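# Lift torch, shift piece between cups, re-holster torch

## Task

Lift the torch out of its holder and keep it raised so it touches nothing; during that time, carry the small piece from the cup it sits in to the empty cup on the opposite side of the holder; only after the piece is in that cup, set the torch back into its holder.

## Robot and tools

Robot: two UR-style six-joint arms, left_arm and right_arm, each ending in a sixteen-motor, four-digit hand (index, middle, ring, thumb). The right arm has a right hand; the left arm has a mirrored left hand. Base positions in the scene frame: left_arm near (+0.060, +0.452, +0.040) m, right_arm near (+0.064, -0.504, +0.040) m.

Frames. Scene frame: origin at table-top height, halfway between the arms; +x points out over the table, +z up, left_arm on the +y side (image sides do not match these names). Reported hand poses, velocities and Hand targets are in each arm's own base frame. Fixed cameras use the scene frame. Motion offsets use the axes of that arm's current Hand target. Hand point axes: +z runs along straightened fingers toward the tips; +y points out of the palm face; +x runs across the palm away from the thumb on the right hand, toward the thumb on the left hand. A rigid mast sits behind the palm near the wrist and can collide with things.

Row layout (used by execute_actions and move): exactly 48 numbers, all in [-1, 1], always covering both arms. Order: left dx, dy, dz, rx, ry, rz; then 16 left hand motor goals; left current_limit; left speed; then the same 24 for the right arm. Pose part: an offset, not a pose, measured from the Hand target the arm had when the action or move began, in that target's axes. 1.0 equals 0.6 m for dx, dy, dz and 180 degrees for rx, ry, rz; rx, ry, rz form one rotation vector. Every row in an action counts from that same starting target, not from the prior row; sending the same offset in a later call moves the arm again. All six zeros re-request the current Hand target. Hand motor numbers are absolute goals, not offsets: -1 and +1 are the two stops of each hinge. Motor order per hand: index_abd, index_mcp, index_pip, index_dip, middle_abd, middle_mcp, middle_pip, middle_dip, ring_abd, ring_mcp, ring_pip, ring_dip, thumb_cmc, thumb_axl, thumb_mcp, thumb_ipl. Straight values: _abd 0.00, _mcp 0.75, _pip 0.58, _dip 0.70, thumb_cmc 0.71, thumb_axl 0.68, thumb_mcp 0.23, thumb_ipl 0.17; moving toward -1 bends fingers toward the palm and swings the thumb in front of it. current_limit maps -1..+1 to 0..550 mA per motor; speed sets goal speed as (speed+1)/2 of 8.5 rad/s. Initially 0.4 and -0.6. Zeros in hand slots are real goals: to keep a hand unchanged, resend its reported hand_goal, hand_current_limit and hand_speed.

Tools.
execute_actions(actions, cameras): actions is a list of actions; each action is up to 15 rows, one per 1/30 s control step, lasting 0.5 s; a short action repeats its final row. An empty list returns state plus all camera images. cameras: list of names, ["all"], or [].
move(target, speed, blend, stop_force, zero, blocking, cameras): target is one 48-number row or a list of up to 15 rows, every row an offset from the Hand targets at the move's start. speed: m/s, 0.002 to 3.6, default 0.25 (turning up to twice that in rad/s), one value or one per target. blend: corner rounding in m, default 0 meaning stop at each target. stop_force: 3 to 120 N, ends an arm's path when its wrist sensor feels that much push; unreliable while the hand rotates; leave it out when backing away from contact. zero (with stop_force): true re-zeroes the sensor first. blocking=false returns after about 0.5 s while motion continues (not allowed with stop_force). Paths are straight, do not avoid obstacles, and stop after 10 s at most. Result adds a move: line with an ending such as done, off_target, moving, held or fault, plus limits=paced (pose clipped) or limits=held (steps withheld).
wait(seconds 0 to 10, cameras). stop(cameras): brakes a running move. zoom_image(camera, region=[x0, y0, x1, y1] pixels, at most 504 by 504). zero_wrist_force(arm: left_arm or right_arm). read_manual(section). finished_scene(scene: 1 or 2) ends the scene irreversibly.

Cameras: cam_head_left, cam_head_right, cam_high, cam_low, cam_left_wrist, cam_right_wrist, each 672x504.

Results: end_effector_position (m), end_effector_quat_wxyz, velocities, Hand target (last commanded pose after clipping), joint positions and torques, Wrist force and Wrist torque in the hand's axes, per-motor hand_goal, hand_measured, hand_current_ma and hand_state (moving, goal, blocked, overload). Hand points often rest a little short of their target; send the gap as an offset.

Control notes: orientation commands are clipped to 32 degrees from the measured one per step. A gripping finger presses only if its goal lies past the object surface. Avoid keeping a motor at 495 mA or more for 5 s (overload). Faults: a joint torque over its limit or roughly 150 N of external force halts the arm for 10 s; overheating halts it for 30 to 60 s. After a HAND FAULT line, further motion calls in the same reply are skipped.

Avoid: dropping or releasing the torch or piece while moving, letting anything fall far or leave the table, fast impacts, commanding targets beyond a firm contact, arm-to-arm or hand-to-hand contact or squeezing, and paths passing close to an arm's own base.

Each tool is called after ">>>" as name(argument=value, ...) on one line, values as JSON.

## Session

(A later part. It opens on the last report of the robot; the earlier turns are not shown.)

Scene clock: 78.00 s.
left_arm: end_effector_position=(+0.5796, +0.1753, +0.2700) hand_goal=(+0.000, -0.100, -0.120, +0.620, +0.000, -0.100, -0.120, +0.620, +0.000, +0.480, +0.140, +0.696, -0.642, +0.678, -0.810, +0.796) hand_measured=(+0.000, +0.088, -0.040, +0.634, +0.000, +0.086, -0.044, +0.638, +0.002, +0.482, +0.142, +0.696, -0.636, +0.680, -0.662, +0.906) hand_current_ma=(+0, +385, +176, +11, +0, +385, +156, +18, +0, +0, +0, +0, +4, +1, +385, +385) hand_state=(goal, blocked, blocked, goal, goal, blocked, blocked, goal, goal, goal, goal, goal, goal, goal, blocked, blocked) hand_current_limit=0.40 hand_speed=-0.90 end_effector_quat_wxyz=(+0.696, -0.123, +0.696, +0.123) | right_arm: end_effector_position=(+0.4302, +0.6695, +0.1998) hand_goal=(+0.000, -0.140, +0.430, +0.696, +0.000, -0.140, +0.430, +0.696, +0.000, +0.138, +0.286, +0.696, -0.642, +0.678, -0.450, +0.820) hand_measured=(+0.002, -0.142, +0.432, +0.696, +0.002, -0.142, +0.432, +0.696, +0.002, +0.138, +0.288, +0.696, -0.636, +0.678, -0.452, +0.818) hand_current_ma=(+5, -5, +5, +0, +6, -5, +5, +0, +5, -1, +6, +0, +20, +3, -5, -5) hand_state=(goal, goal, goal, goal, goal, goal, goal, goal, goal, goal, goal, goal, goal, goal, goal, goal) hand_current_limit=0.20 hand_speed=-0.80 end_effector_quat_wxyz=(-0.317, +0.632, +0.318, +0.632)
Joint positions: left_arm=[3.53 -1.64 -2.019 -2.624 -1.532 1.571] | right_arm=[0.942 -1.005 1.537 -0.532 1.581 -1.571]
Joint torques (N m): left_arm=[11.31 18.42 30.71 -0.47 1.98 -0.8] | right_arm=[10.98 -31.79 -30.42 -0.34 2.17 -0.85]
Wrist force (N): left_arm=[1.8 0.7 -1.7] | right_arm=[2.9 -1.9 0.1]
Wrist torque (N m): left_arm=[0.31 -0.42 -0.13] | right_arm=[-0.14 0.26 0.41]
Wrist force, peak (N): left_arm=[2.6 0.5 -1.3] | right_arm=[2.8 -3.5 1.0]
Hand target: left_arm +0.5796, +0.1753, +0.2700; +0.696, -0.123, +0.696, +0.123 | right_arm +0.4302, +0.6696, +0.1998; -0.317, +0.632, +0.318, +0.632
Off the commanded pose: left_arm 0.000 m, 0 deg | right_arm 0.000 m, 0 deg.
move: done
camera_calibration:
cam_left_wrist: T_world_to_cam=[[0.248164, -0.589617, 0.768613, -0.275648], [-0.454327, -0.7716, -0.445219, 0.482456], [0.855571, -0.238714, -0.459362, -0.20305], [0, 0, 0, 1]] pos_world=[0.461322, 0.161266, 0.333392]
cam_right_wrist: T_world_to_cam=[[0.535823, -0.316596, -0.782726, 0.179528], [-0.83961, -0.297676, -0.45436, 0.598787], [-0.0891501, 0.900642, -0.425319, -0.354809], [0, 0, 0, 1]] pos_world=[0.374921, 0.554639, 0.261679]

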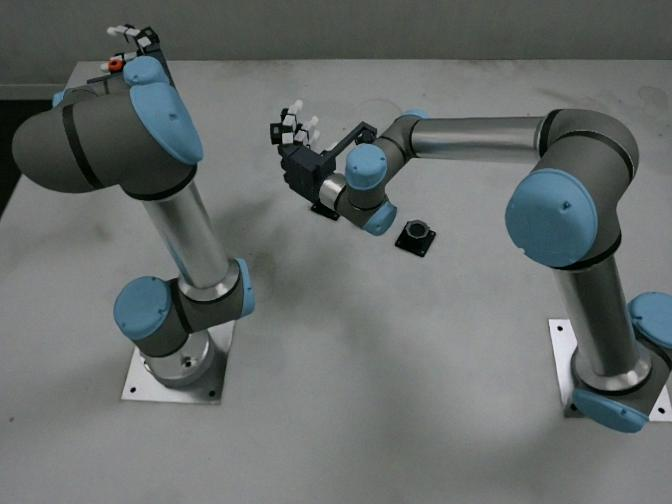

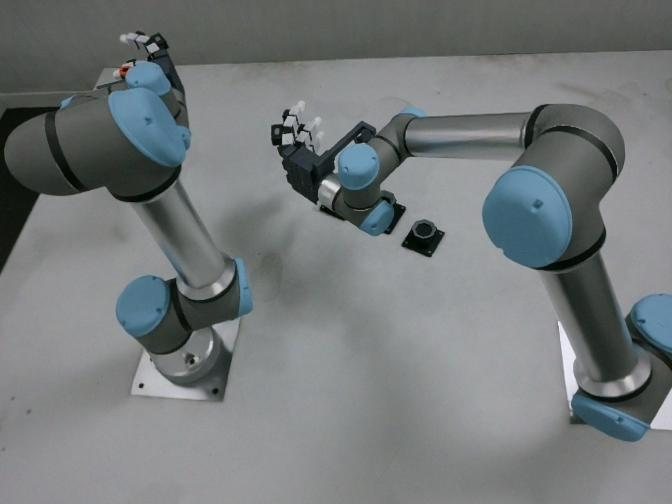

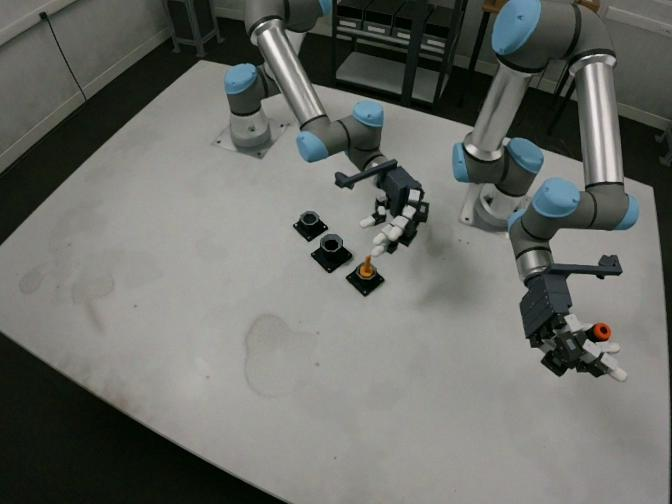

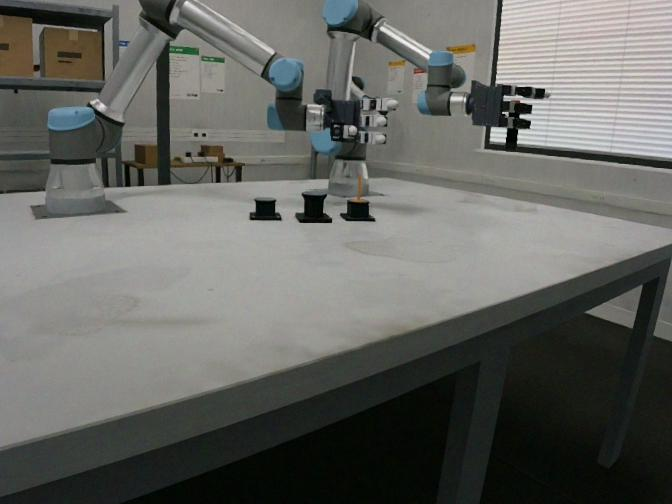

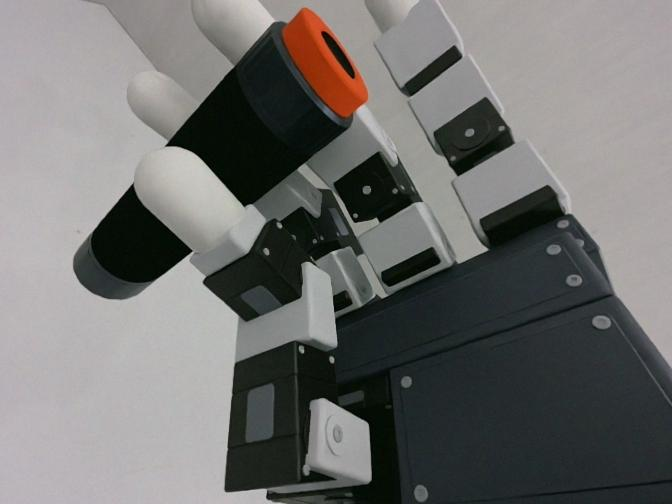

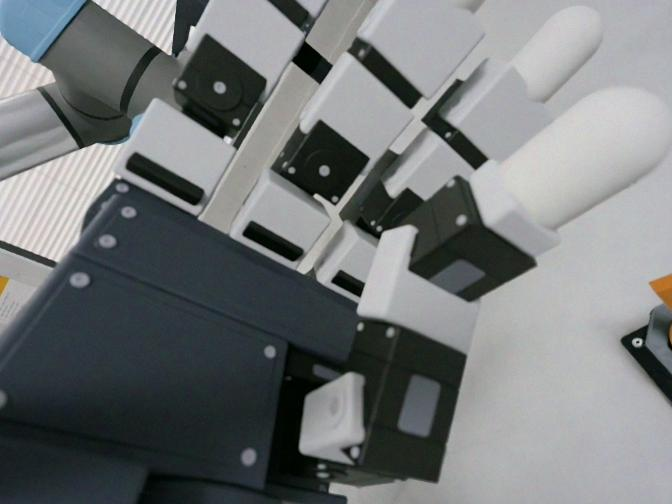

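>>> move(target=[0,0,0,0,0,0,0,-0.10,-0.12,0.62,0,-0.10,-0.12,0.62,0,0.48,0.14,0.696,-0.642,0.678,-0.81,0.796,0.4,-0.9,-0.1163,0,0,0,0,0,0,-0.14,0.43,0.696,0,-0.14,0.43,0.696,0,0.138,0.286,0.696,-0.642,0.678,-0.45,0.82,0.2,-0.8], speed=0.2, cameras=["all"])

>>> zoom_image(camera="cam_right_wrist", region=[400, 60, 672, 400])

>>> zoom_image(camera="cam_high", region=[320, 190, 450, 310])

>>> zoom_image(camera="cam_low", region=[280, 120, 430, 230])

Scene clock: 80.87 s.
left_arm: end_effector_position=(+0.5796, +0.1753, +0.2700) hand_goal=(+0.000, -0.100, -0.120, +0.620, +0.000, -0.100, -0.120, +0.620, +0.000, +0.480, +0.140, +0.696, -0.642, +0.678, -0.810, +0.796) hand_measured=(+0.000, +0.088, -0.040, +0.634, +0.000, +0.086, -0.044, +0.638, +0.002, +0.482, +0.142, +0.696, -0.636, +0.680, -0.662, +0.906) hand_current_ma=(+0, +385, +176, +11, +0, +385, +156, +18, +0, +0, +0, +0, +4, +1, +385, +385) hand_state=(goal, blocked, blocked, goal, goal, blocked, blocked, goal, goal, goal, goal, goal, goal, goal, blocked, blocked) hand_current_limit=0.40 hand_speed=-0.90 end_effector_quat_wxyz=(+0.696, -0.123, +0.696, +0.123) | right_arm: end_effector_position=(+0.4301, +0.6696, +0.1302) hand_goal=(+0.000, -0.140, +0.430, +0.696, +0.000, -0.140, +0.430, +0.696, +0.000, +0.138, +0.286, +0.696, -0.642, +0.678, -0.450, +0.820) hand_measured=(+0.002, -0.142, +0.432, +0.696, +0.002, -0.142, +0.432, +0.696, +0.002, +0.138, +0.288, +0.696, -0.636, +0.678, -0.452, +0.818) hand_current_ma=(+5, -5, +5, +0, +6, -5, +5, +0, +5, -1, +6, +0, +20, +4, -5, -5) hand_state=(goal, goal, goal, goal, goal, goal, goal, goal, goal, goal, goal, goal, goal, goal, goal, goal) hand_current_limit=0.20 hand_speed=-0.80 end_effector_quat_wxyz=(-0.318, +0.632, +0.318, +0.632) end_effector_velocity=(+0.001, +0.000, -0.002) end_effector_angular_velocity=(+0.001, -0.001, +0.000)
Joint positions: left_arm=[3.53 -1.64 -2.019 -2.624 -1.532 1.571] | right_arm=[0.942 -0.912 1.589 -0.677 1.581 -1.571]
Joint velocities: left_arm=[within noise] | right_arm=[-0.001 0.003 0 -0.005 -0.001 0]
Joint torques (N m): left_arm=[11.74 19.01 30.11 -0.18 1.87 -0.89] | right_arm=[-2.32 -32.84 -12.16 -3.44 -2.3 -2.14]
Wrist force (N): left_arm=[1.4 0.4 -1.5] | right_arm=[2.8 -1.6 0.1]
Wrist torque (N m): left_arm=[0.27 -0.36 -0.17] | right_arm=[-0.14 0.23 0.38]
Wrist force, peak (N): left_arm=[2.1 0.5 -1.7] | right_arm=[4.1 -2.0 0.1]
Hand target: left_arm +0.5796, +0.1753, +0.2700; +0.696, -0.123, +0.696, +0.123 | right_arm +0.4302, +0.6696, +0.1300; -0.317, +0.632, +0.318, +0.632
Off the commanded pose: left_arm 0.000 m, 0 deg | right_arm 0.000 m, 0 deg.
move: done
camera_calibration:
cam_left_wrist: T_world_to_cam=[[0.248164, -0.589617, 0.768613, -0.275648], [-0.454327, -0.7716, -0.445219, 0.482456], [0.855571, -0.238714, -0.459362, -0.20305], [0, 0, 0, 1]] pos_world=[0.461322, 0.161266, 0.333392]
cam_right_wrist: T_world_to_cam=[[0.535782, -0.316591, -0.782756, 0.1251], [-0.839625, -0.297763, -0.454276, 0.567231], [-0.0892566, 0.900615, -0.425354, -0.38444], [0, 0, 0, 1]] pos_world=[0.374921, 0.554738, 0.192079]

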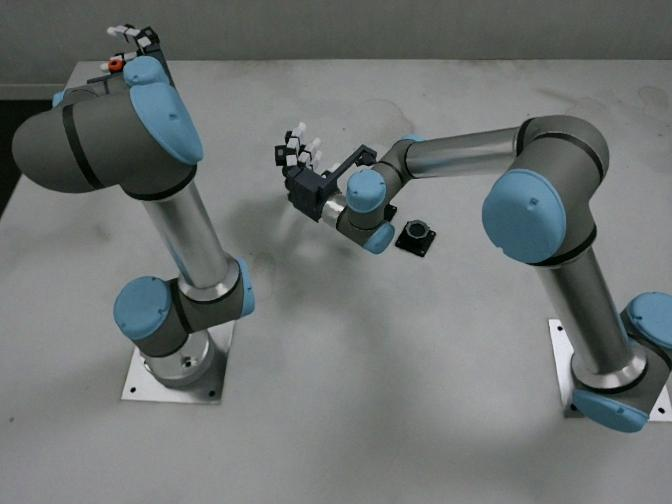

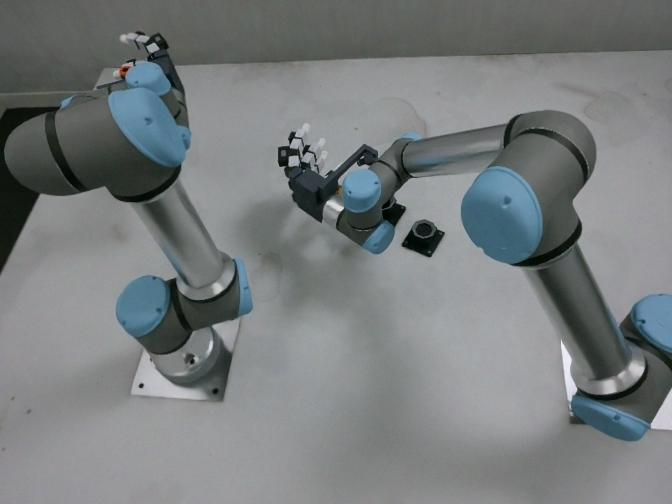

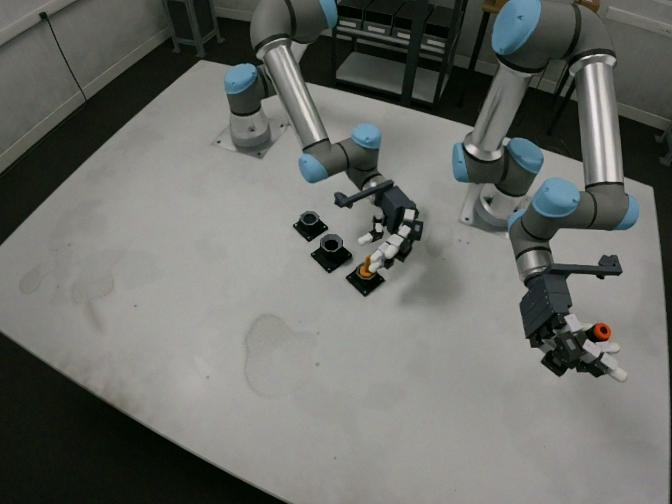

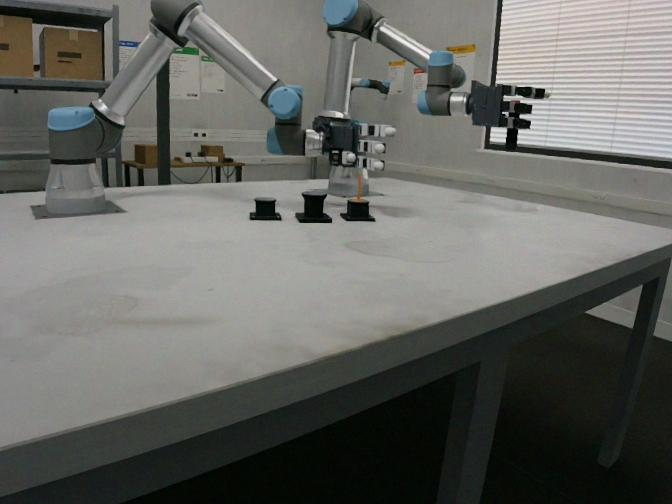

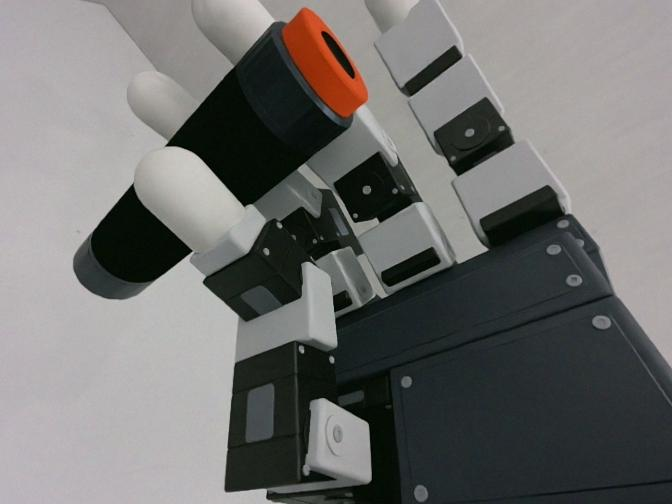

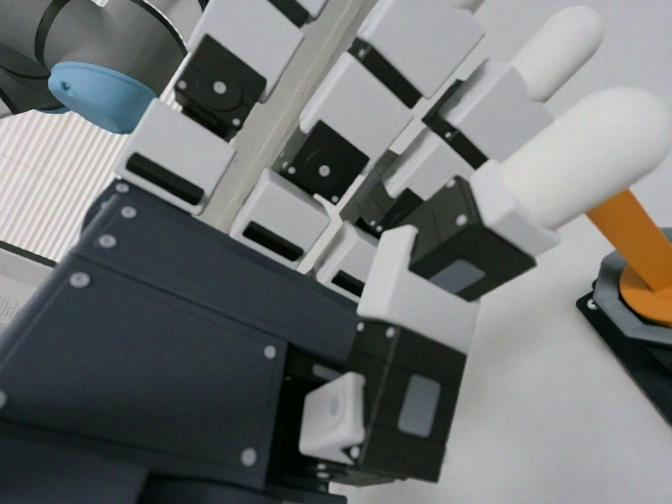

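Scaled by 1.482 from the camera's 672x504 image, which has a finer 960x720 frame.

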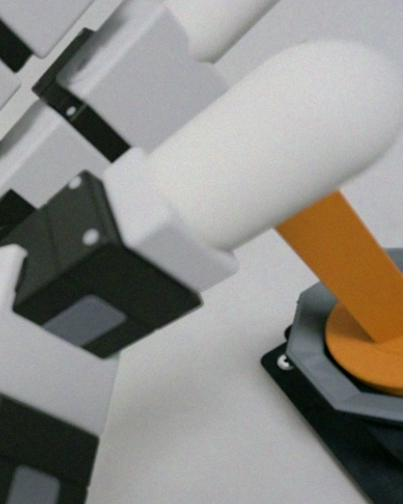

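Scaled by 3.877 from the camera's 672x504 image, which has a finer 960x720 frame.

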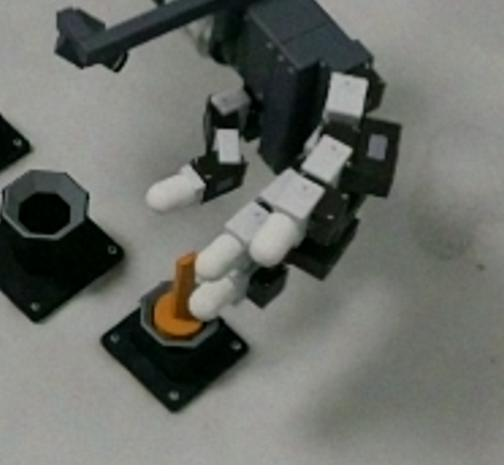

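Scaled by 3.360 from the camera's 672x504 image, which has a finer 960x720 frame.

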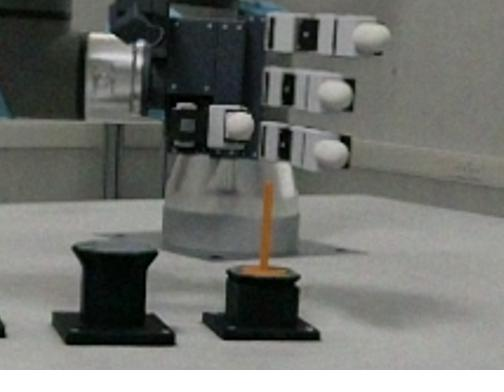

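>>> move(target=[[0,0,0,0,0,0,0,-0.10,-0.12,0.62,0,-0.10,-0.12,0.62,0,0.48,0.14,0.696,-0.642,0.678,-0.81,0.796,0.4,-0.9,0,0.005,0,0,0,0,0,-0.14,0.43,0.696,0,-0.14,0.43,0.696,0,0.138,0.286,0.696,-0.642,0.678,-0.45,0.82,0.2,-0.8],[0,0,0,0,0,0,0,-0.10,-0.12,0.62,0,-0.10,-0.12,0.62,0,0.48,0.14,0.696,-0.642,0.678,-0.81,0.796,0.4,-0.9,-0.1237,0.005,0,0,0,0,0,-0.14,0.43,0.696,0,-0.14,0.43,0.696,0,0.138,0.286,0.696,-0.642,0.678,-0.45,0.82,0.2,-0.8]], speed=0.1, stop_force=8, cameras=["cam_low","cam_high","cam_right_wrist"])

>>> zoom_image(camera="cam_low", region=[280, 120, 430, 230])

>>> zoom_image(camera="cam_high", region=[320, 220, 420, 310])

Scene clock: 88.23 s.
left_arm: end_effector_position=(+0.5796, +0.1753, +0.2700) hand_goal=(+0.000, -0.100, -0.120, +0.620, +0.000, -0.100, -0.120, +0.620, +0.000, +0.480, +0.140, +0.696, -0.642, +0.678, -0.810, +0.796) hand_measured=(+0.000, +0.088, -0.040, +0.634, +0.000, +0.086, -0.044, +0.638, +0.002, +0.482, +0.142, +0.696, -0.636, +0.680, -0.662, +0.906) hand_current_ma=(+0, +385, +176, +11, +0, +385, +156, +18, +0, +0, +0, +0, +4, +1, +385, +385) hand_state=(goal, blocked, blocked, goal, goal, blocked, blocked, goal, goal, goal, goal, goal, goal, goal, blocked, blocked) hand_current_limit=0.40 hand_speed=-0.90 end_effector_quat_wxyz=(+0.696, -0.123, +0.696, +0.123) | right_arm: end_effector_position=(+0.4326, +0.6678, +0.0558) hand_goal=(+0.000, -0.140, +0.430, +0.696, +0.000, -0.140, +0.430, +0.696, +0.000, +0.138, +0.286, +0.696, -0.642, +0.678, -0.450, +0.820) hand_measured=(+0.002, -0.142, +0.432, +0.696, +0.002, -0.142, +0.432, +0.696, +0.002, +0.138, +0.288, +0.696, -0.636, +0.678, -0.452, +0.818) hand_current_ma=(+5, -5, +5, +0, +6, -5, +5, +0, +5, -1, +6, +0, +20, +4, -5, -5) hand_state=(goal, goal, goal, goal, goal, goal, goal, goal, goal, goal, goal, goal, goal, goal, goal, goal) hand_current_limit=0.20 hand_speed=-0.80 end_effector_quat_wxyz=(-0.317, +0.632, +0.318, +0.632)
Joint positions: left_arm=[3.53 -1.64 -2.019 -2.624 -1.532 1.571] | right_arm=[0.937 -0.793 1.615 -0.822 1.576 -1.571]
Joint torques (N m): left_arm=[11.43 17.42 31.1 -0.13 1.64 -1.03] | right_arm=[-13.86 -34.92 -26.17 -3.34 -2.12 -2.13]
Wrist force (N): left_arm=[1.5 0.8 -1.7] | right_arm=[3.1 -2.2 0.0]
Wrist torque (N m): left_arm=[0.33 -0.38 -0.16] | right_arm=[-0.17 0.24 0.41]
Wrist force, peak (N): left_arm=[2.1 0.6 -1.6] | right_arm=[3.7 -1.9 -0.1]
Hand target: left_arm +0.5796, +0.1753, +0.2700; +0.696, -0.123, +0.696, +0.123 | right_arm +0.4326, +0.6678, +0.0558; -0.317, +0.632, +0.318, +0.632
Off the commanded pose: left_arm 0.000 m, 0 deg | right_arm 0.000 m, 0 deg.
move: done
camera_calibration:
cam_right_wrist: T_world_to_cam=[[0.535753, -0.316571, -0.782785, 0.0650111], [-0.839645, -0.297727, -0.454263, 0.534898], [-0.0892491, 0.900634, -0.425315, -0.414269], [0, 0, 0, 1]] pos_world=[0.377321, 0.552938, 0.117679]
Images, in order (width x height): cam_high 672x504, cam_low 672x504, cam_right_wrist 672x504.

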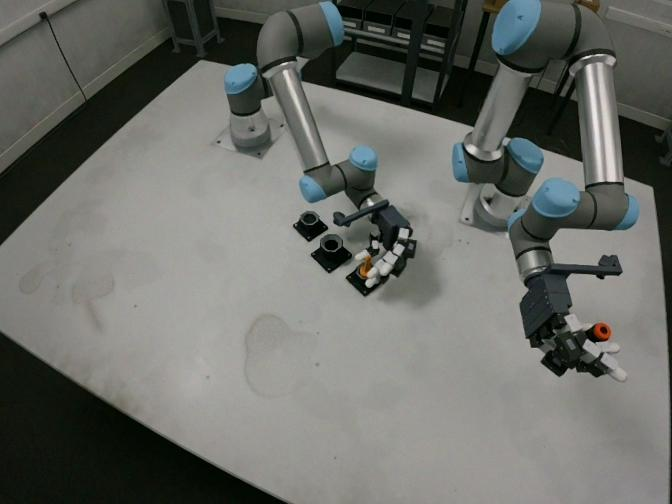

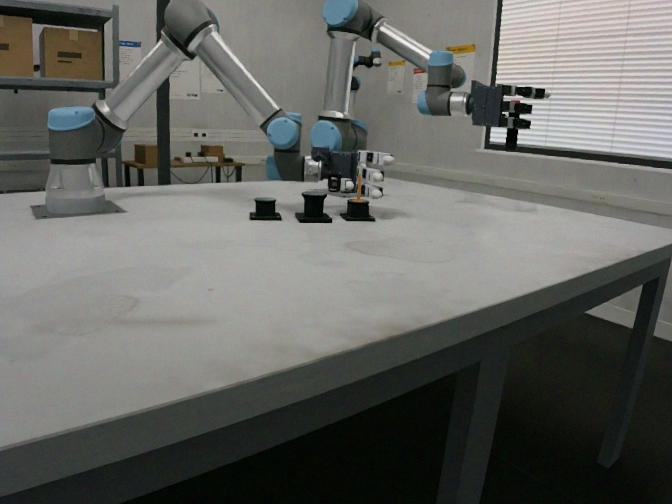

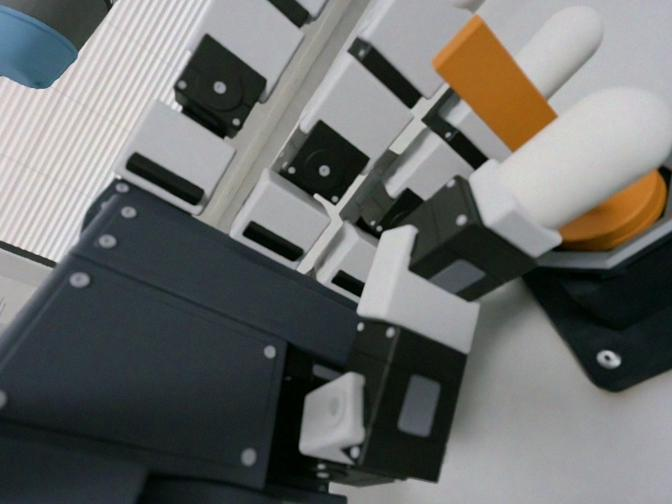

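Scaled by 3.360 from the camera's 672x504 image, which has a finer 960x720 frame.

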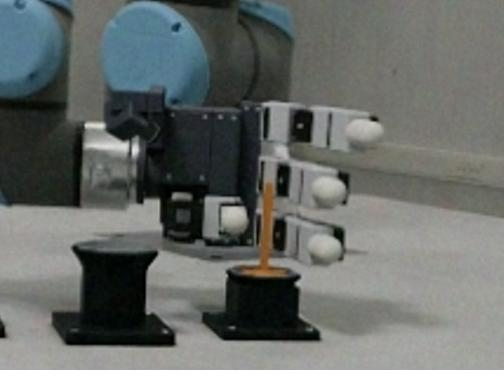

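Scaled by 5.040 from the camera's 672x504 image, which has a finer 960x720 frame.

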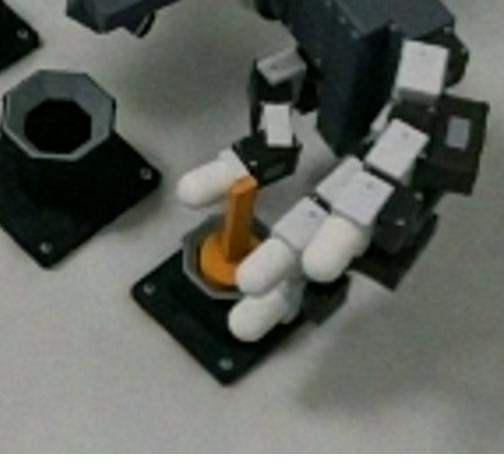

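>>> move(target=[0,0,0,0,0,0,0,-0.10,-0.12,0.62,0,-0.10,-0.12,0.62,0,0.48,0.14,0.696,-0.642,0.678,-0.81,0.796,0.4,-0.9,0,0,0.0025,0,0,0,0,-0.36,0.483,0.696,0,-0.36,0.483,0.696,0,0.138,0.286,0.696,-0.642,0.678,-0.57,0.825,0.2,-0.8], speed=0.05, cameras=["cam_low","cam_high","cam_right_wrist"])

>>> zoom_image(camera="cam_low", region=[320, 150, 420, 230])

>>> zoom_image(camera="cam_high", region=[340, 220, 420, 300])

Scene clock: 89.70 s.
left_arm: end_effector_position=(+0.5796, +0.1753, +0.2700) hand_goal=(+0.000, -0.100, -0.120, +0.620, +0.000, -0.100, -0.120, +0.620, +0.000, +0.480, +0.140, +0.696, -0.642, +0.678, -0.810, +0.796) hand_measured=(+0.000, +0.088, -0.040, +0.634, +0.000, +0.086, -0.044, +0.638, +0.002, +0.482, +0.142, +0.696, -0.636, +0.680, -0.662, +0.906) hand_current_ma=(+0, +385, +176, +11, +0, +385, +156, +18, +0, +0, +0, +0, +4, +1, +385, +385) hand_state=(goal, blocked, blocked, goal, goal, blocked, blocked, goal, goal, goal, goal, goal, goal, goal, blocked, blocked) hand_current_limit=0.40 hand_speed=-0.90 end_effector_quat_wxyz=(+0.696, -0.123, +0.696, +0.123) | right_arm: end_effector_position=(+0.4335, +0.6689, +0.0558) hand_goal=(+0.000, -0.360, +0.484, +0.696, +0.000, -0.360, +0.484, +0.696, +0.000, +0.138, +0.286, +0.696, -0.642, +0.678, -0.570, +0.826) hand_measured=(+0.002, -0.358, +0.480, +0.696, +0.002, -0.358, +0.480, +0.696, +0.002, +0.138, +0.288, +0.696, -0.636, +0.680, -0.566, +0.824) hand_current_ma=(+5, +8, -10, +0, +6, +8, -10, +0, +5, -1, +6, +0, +20, +4, +17, -4) hand_state=(goal, goal, goal, goal, goal, goal, goal, goal, goal, goal, goal, goal, goal, goal, goal, goal) hand_current_limit=0.20 hand_speed=-0.80 end_effector_quat_wxyz=(-0.317, +0.632, +0.318, +0.632)
Joint positions: left_arm=[3.53 -1.64 -2.019 -2.624 -1.532 1.571] | right_arm=[0.937 -0.791 1.611 -0.819 1.576 -1.571]
Joint torques (N m): left_arm=[10.15 16.69 30.64 -0.24 1.78 -0.96] | right_arm=[-14.05 -35.39 -24.87 -0.41 -2.21 -2.08]
Wrist force (N): left_arm=[1.5 0.6 -1.4] | right_arm=[3.4 -2.0 0.2]
Wrist torque (N m): left_arm=[0.29 -0.38 -0.14] | right_arm=[-0.18 0.23 0.44]
Wrist force, peak (N): left_arm=[1.9 0.4 -2.0] | right_arm=[3.4 -2.2 0.1]
Hand target: left_arm +0.5796, +0.1753, +0.2700; +0.696, -0.123, +0.696, +0.123 | right_arm +0.4335, +0.6690, +0.0558; -0.317, +0.632, +0.318, +0.632
Off the commanded pose: left_arm 0.000 m, 0 deg | right_arm 0.000 m, 0 deg.
move: done
camera_calibration:
cam_right_wrist: T_world_to_cam=[[0.535753, -0.316571, -0.782785, 0.0649088], [-0.839645, -0.297727, -0.454263, 0.536011], [-0.0892491, 0.900634, -0.425315, -0.415269], [0, 0, 0, 1]] pos_world=[0.378221, 0.554138, 0.117679]
Images, in order (width x height): cam_high 672x504, cam_low 672x504, cam_right_wrist 672x504.

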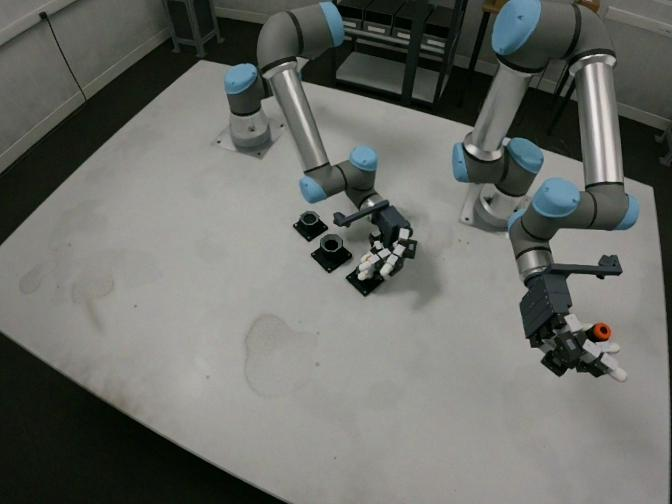

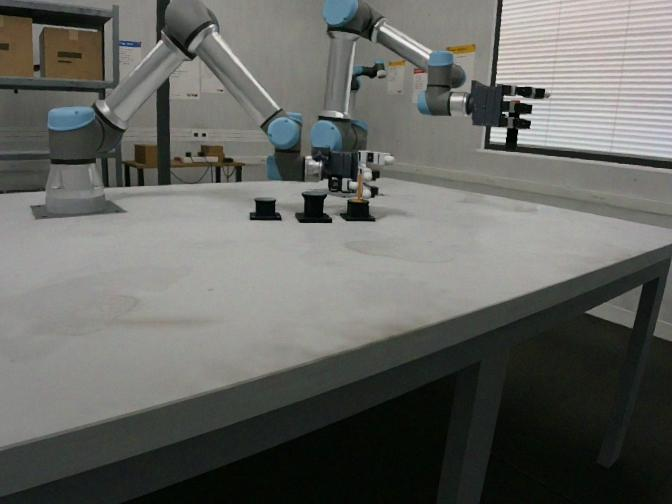

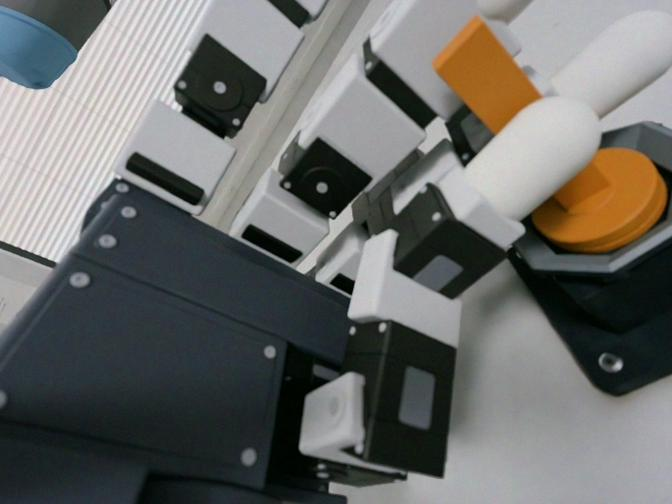

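Scaled by 5.040 from the camera's 672x504 image, which has a finer 960x720 frame.

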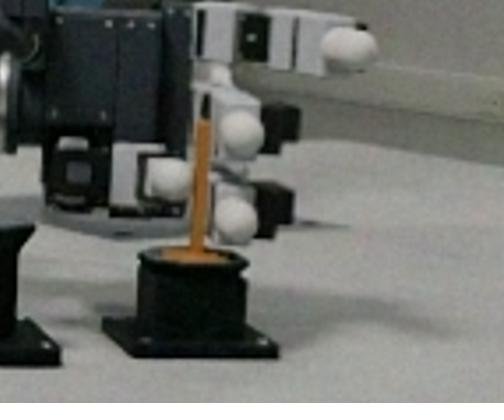

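Scaled by 6.300 from the camera's 672x504 image, which has a finer 960x720 frame.

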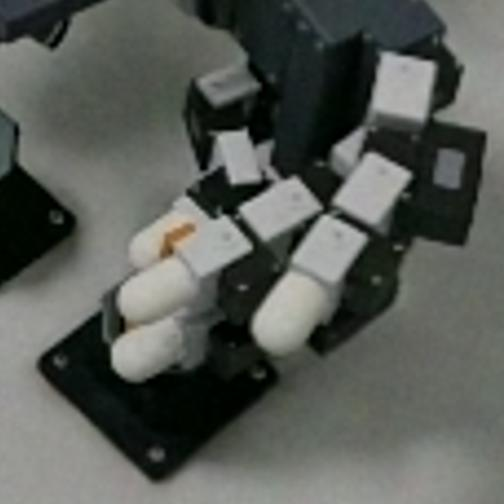

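>>> move(target=[[0,0,0,0,0,0,0,-0.10,-0.12,0.62,0,-0.10,-0.12,0.62,0,0.48,0.14,0.696,-0.642,0.678,-0.81,0.796,0.4,-0.9,0,0,0,0,0,0,0,-0.40,0.48,0.696,0,-0.40,0.48,0.696,0,0.138,0.286,0.696,-0.642,0.678,-0.62,0.83,0.2,-0.9],[0,0,0,0,0,0,0,-0.10,-0.12,0.62,0,-0.10,-0.12,0.62,0,0.48,0.14,0.696,-0.642,0.678,-0.81,0.796,0.4,-0.9,0,0,0,0,0,0,0,-0.50,0.42,0.66,0,-0.50,0.42,0.66,0,0.138,0.286,0.696,-0.642,0.678,-0.70,0.76,0.2,-0.85]], speed=0.05, cameras=["cam_low","cam_high","cam_right_wrist"])

>>> zoom_image(camera="cam_low", region=[320, 150, 420, 230])

Scene clock: 91.47 s.
left_arm: end_effector_position=(+0.5796, +0.1753, +0.2700) hand_goal=(+0.000, -0.100, -0.120, +0.620, +0.000, -0.100, -0.120, +0.620, +0.000, +0.480, +0.140, +0.696, -0.642, +0.678, -0.810, +0.796) hand_measured=(+0.000, +0.088, -0.040, +0.634, +0.000, +0.086, -0.044, +0.638, +0.002, +0.482, +0.142, +0.696, -0.636, +0.680, -0.662, +0.906) hand_current_ma=(+0, +385, +176, +11, +0, +385, +156, +18, +0, +0, +0, +0, +4, +1, +385, +385) hand_state=(goal, blocked, blocked, goal, goal, blocked, blocked, goal, goal, goal, goal, goal, goal, goal, blocked, blocked) hand_current_limit=0.40 hand_speed=-0.90 end_effector_quat_wxyz=(+0.696, -0.123, +0.696, +0.123) | right_arm: end_effector_position=(+0.4335, +0.6690, +0.0558) hand_goal=(+0.000, -0.500, +0.420, +0.660, +0.000, -0.500, +0.420, +0.660, +0.000, +0.138, +0.286, +0.696, -0.642, +0.678, -0.700, +0.760) hand_measured=(+0.002, -0.392, +0.472, +0.674, +0.002, -0.390, +0.468, +0.672, +0.002, +0.138, +0.288, +0.696, -0.636, +0.680, -0.590, +0.836) hand_current_ma=(+7, +330, +219, +50, +8, +330, +206, +47, +5, -1, +6, +0, +20, +10, +330, +330) hand_state=(goal, blocked, blocked, goal, goal, blocked, blocked, goal, goal, goal, goal, goal, goal, goal, blocked, blocked) hand_current_limit=0.20 hand_speed=-0.85 end_effector_quat_wxyz=(-0.317, +0.632, +0.318, +0.632)
Joint positions: left_arm=[3.53 -1.64 -2.019 -2.624 -1.532 1.571] | right_arm=[0.937 -0.791 1.61 -0.819 1.576 -1.571]
Joint torques (N m): left_arm=[11.92 18.3 30.66 -0.27 1.86 -0.81] | right_arm=[-13.32 -35.85 -26.02 -1.19 -1.83 -2.06]
Wrist force (N): left_arm=[1.7 0.4 -1.6] | right_arm=[2.9 -2.3 -0.2]
Wrist torque (N m): left_arm=[0.27 -0.40 -0.14] | right_arm=[-0.21 0.23 0.44]
Wrist force, peak (N): left_arm=[2.0 0.6 -1.8] | right_arm=[3.3 -2.4 0.2]
Hand target: left_arm +0.5796, +0.1753, +0.2700; +0.696, -0.123, +0.696, +0.123 | right_arm +0.4335, +0.6690, +0.0558; -0.317, +0.632, +0.318, +0.632
Off the commanded pose: left_arm 0.000 m, 0 deg | right_arm 0.000 m, 0 deg.
move: done
camera_calibration:
cam_right_wrist: T_world_to_cam=[[0.535753, -0.316571, -0.782785, 0.0649088], [-0.839645, -0.297727, -0.454263, 0.536011], [-0.0892491, 0.900634, -0.425315, -0.415269], [0, 0, 0, 1]] pos_world=[0.378221, 0.554138, 0.117679]
Images, in order (width x height): cam_high 672x504, cam_low 672x504, cam_right_wrist 672x504.

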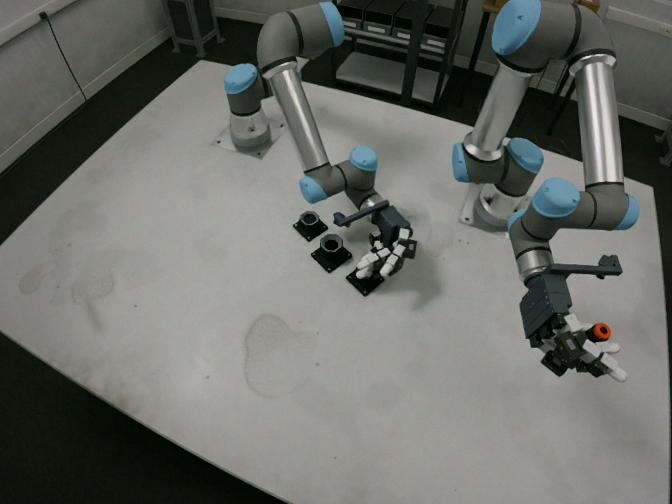

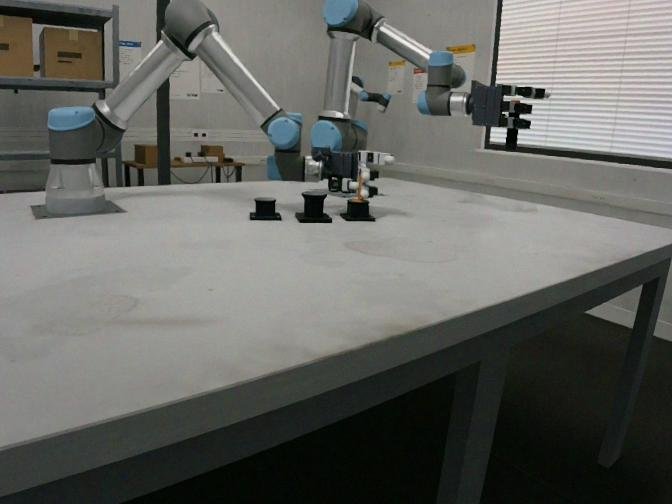

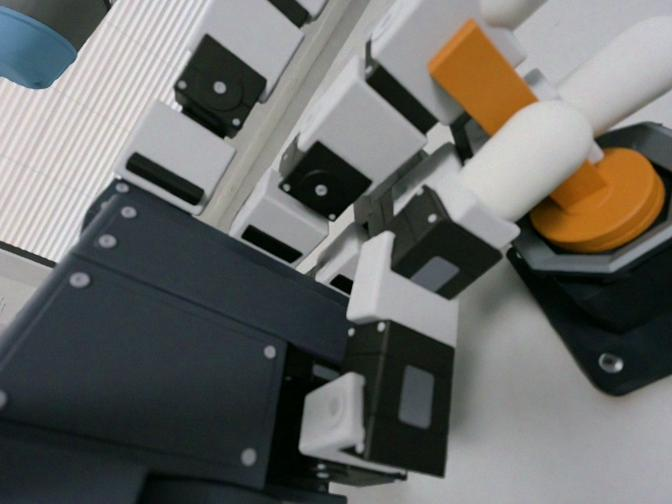

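Scaled by 5.040 from the camera's 672x504 image, which has a finer 960x720 frame.

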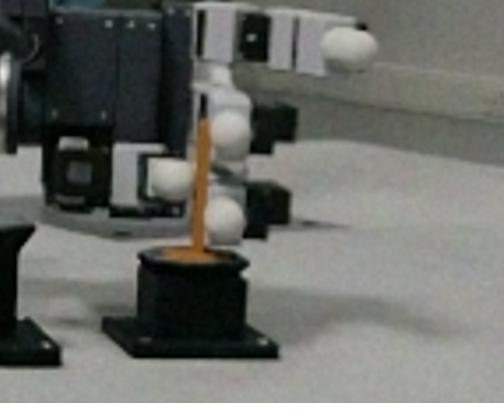

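>>> move(target=[0,0,0,0,0,0,0,-0.10,-0.12,0.62,0,-0.10,-0.12,0.62,0,0.48,0.14,0.696,-0.642,0.678,-0.81,0.796,0.4,-0.9,0.15,0,0,0,0,0,0,-0.50,0.42,0.66,0,-0.50,0.42,0.66,0,0.138,0.286,0.696,-0.642,0.678,-0.70,0.76,0.2,-0.85], speed=0.06, cameras=["cam_low","cam_high","cam_right_wrist"])

>>> zoom_image(camera="cam_right_wrist", region=[420, 150, 672, 450])

>>> zoom_image(camera="cam_low", region=[320, 130, 420, 230])

Scene clock: 94.57 s.
left_arm: end_effector_position=(+0.5796, +0.1753, +0.2700) hand_goal=(+0.000, -0.100, -0.120, +0.620, +0.000, -0.100, -0.120, +0.620, +0.000, +0.480, +0.140, +0.696, -0.642, +0.678, -0.810, +0.796) hand_measured=(+0.000, +0.088, -0.040, +0.634, +0.000, +0.086, -0.044, +0.638, +0.002, +0.482, +0.142, +0.696, -0.636, +0.680, -0.662, +0.906) hand_current_ma=(+0, +385, +176, +11, +0, +385, +156, +18, +0, +0, +0, +0, +4, +1, +385, +385) hand_state=(goal, blocked, blocked, goal, goal, blocked, blocked, goal, goal, goal, goal, goal, goal, goal, blocked, blocked) hand_current_limit=0.40 hand_speed=-0.90 end_effector_quat_wxyz=(+0.696, -0.123, +0.696, +0.123) | right_arm: end_effector_position=(+0.4335, +0.6690, +0.1456) hand_goal=(+0.000, -0.500, +0.420, +0.660, +0.000, -0.500, +0.420, +0.660, +0.000, +0.138, +0.286, +0.696, -0.642, +0.678, -0.700, +0.760) hand_measured=(+0.002, -0.392, +0.472, +0.674, +0.002, -0.390, +0.468, +0.672, +0.002, +0.138, +0.288, +0.696, -0.636, +0.680, -0.590, +0.836) hand_current_ma=(+8, +330, +219, +50, +8, +330, +206, +47, +5, -1, +6, +0, +21, +10, +330, +330) hand_state=(goal, blocked, blocked, goal, goal, blocked, blocked, goal, goal, goal, goal, goal, goal, goal, blocked, blocked) hand_current_limit=0.20 hand_speed=-0.85 end_effector_quat_wxyz=(-0.317, +0.632, +0.318, +0.632) end_effector_velocity=(+0.000, +0.000, +0.004) end_effector_angular_velocity=(+0.003, -0.003, +0.001)
Joint positions: left_arm=[3.53 -1.64 -2.019 -2.624 -1.532 1.571] | right_arm=[0.937 -0.932 1.578 -0.645 1.576 -1.571]
Joint velocities: left_arm=[within noise] | right_arm=[0 -0.006 -0.001 0.002 -0.001 0]
Joint torques (N m): left_arm=[9.69 17.26 30.63 -0.1 1.84 -0.98] | right_arm=[2.95 -59.41 -28.47 -0.48 0.24 -0.63]
Wrist force (N): left_arm=[1.6 0.4 -1.6] | right_arm=[2.3 -2.2 0.2]
Wrist torque (N m): left_arm=[0.27 -0.38 -0.14] | right_arm=[-0.19 0.30 0.37]
Wrist force, peak (N): left_arm=[2.0 0.4 -2.0] | right_arm=[3.0 -2.5 -0.3]
Hand target: left_arm +0.5796, +0.1753, +0.2700; +0.696, -0.123, +0.696, +0.123 | right_arm +0.4335, +0.6690, +0.1458; -0.317, +0.632, +0.318, +0.632
Off the commanded pose: left_arm 0.000 m, 0 deg | right_arm 0.000 m, 0 deg.
move: done
camera_calibration:
cam_right_wrist: T_world_to_cam=[[0.535868, -0.316581, -0.782702, 0.135147], [-0.839582, -0.297693, -0.454402, 0.576789], [-0.0891502, 0.900642, -0.42532, -0.377117], [0, 0, 0, 1]] pos_world=[0.378221, 0.554139, 0.207479]
Images, in order (width x height): cam_high 672x504, cam_low 672x504, cam_right_wrist 672x504.

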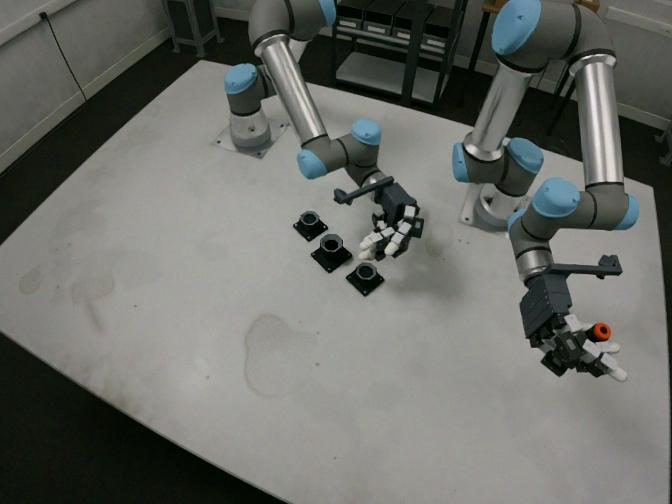

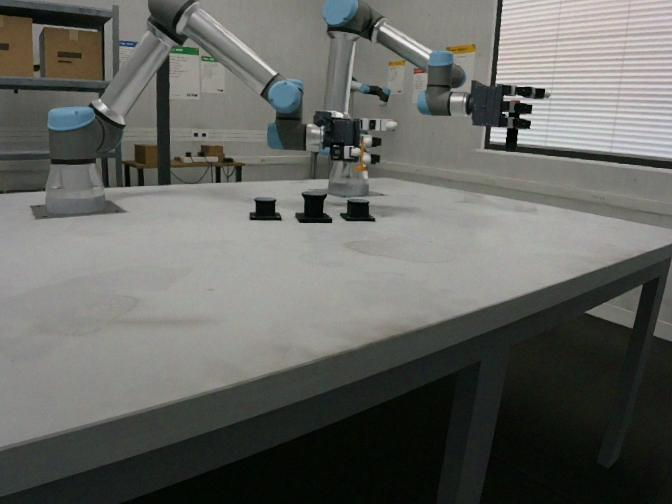

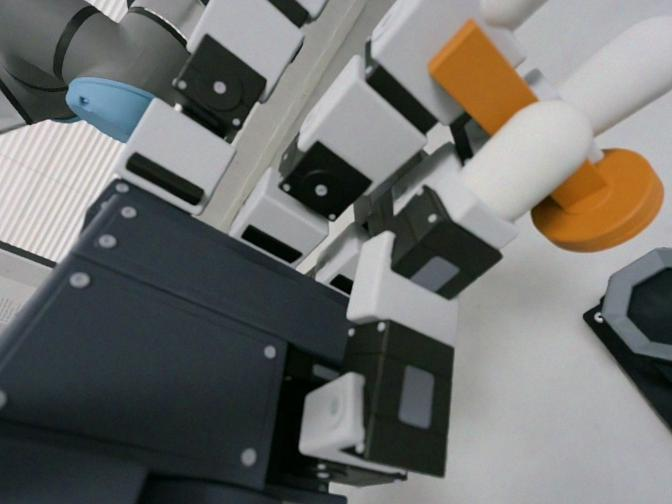

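Scaled by 1.680 from the camera's 672x504 image, which has a finer 960x720 frame.

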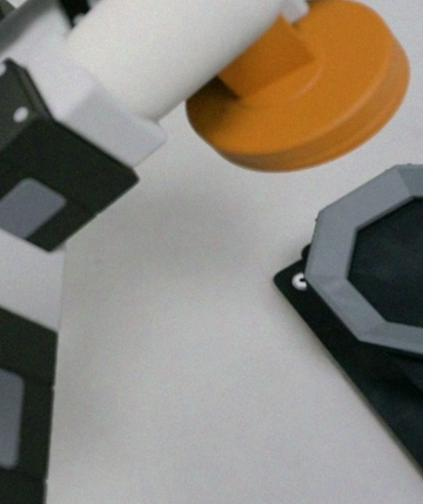

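Scaled by 5.040 from the camera's 672x504 image, which has a finer 960x720 frame.

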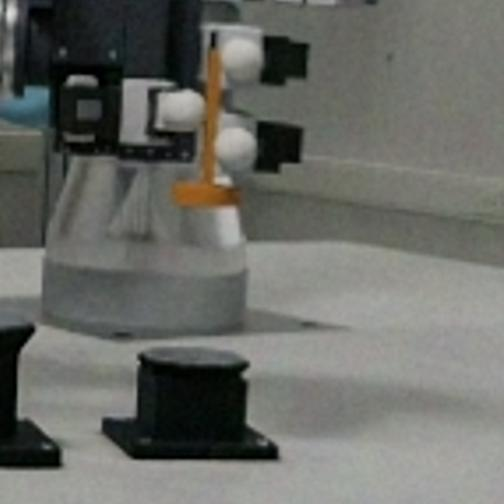

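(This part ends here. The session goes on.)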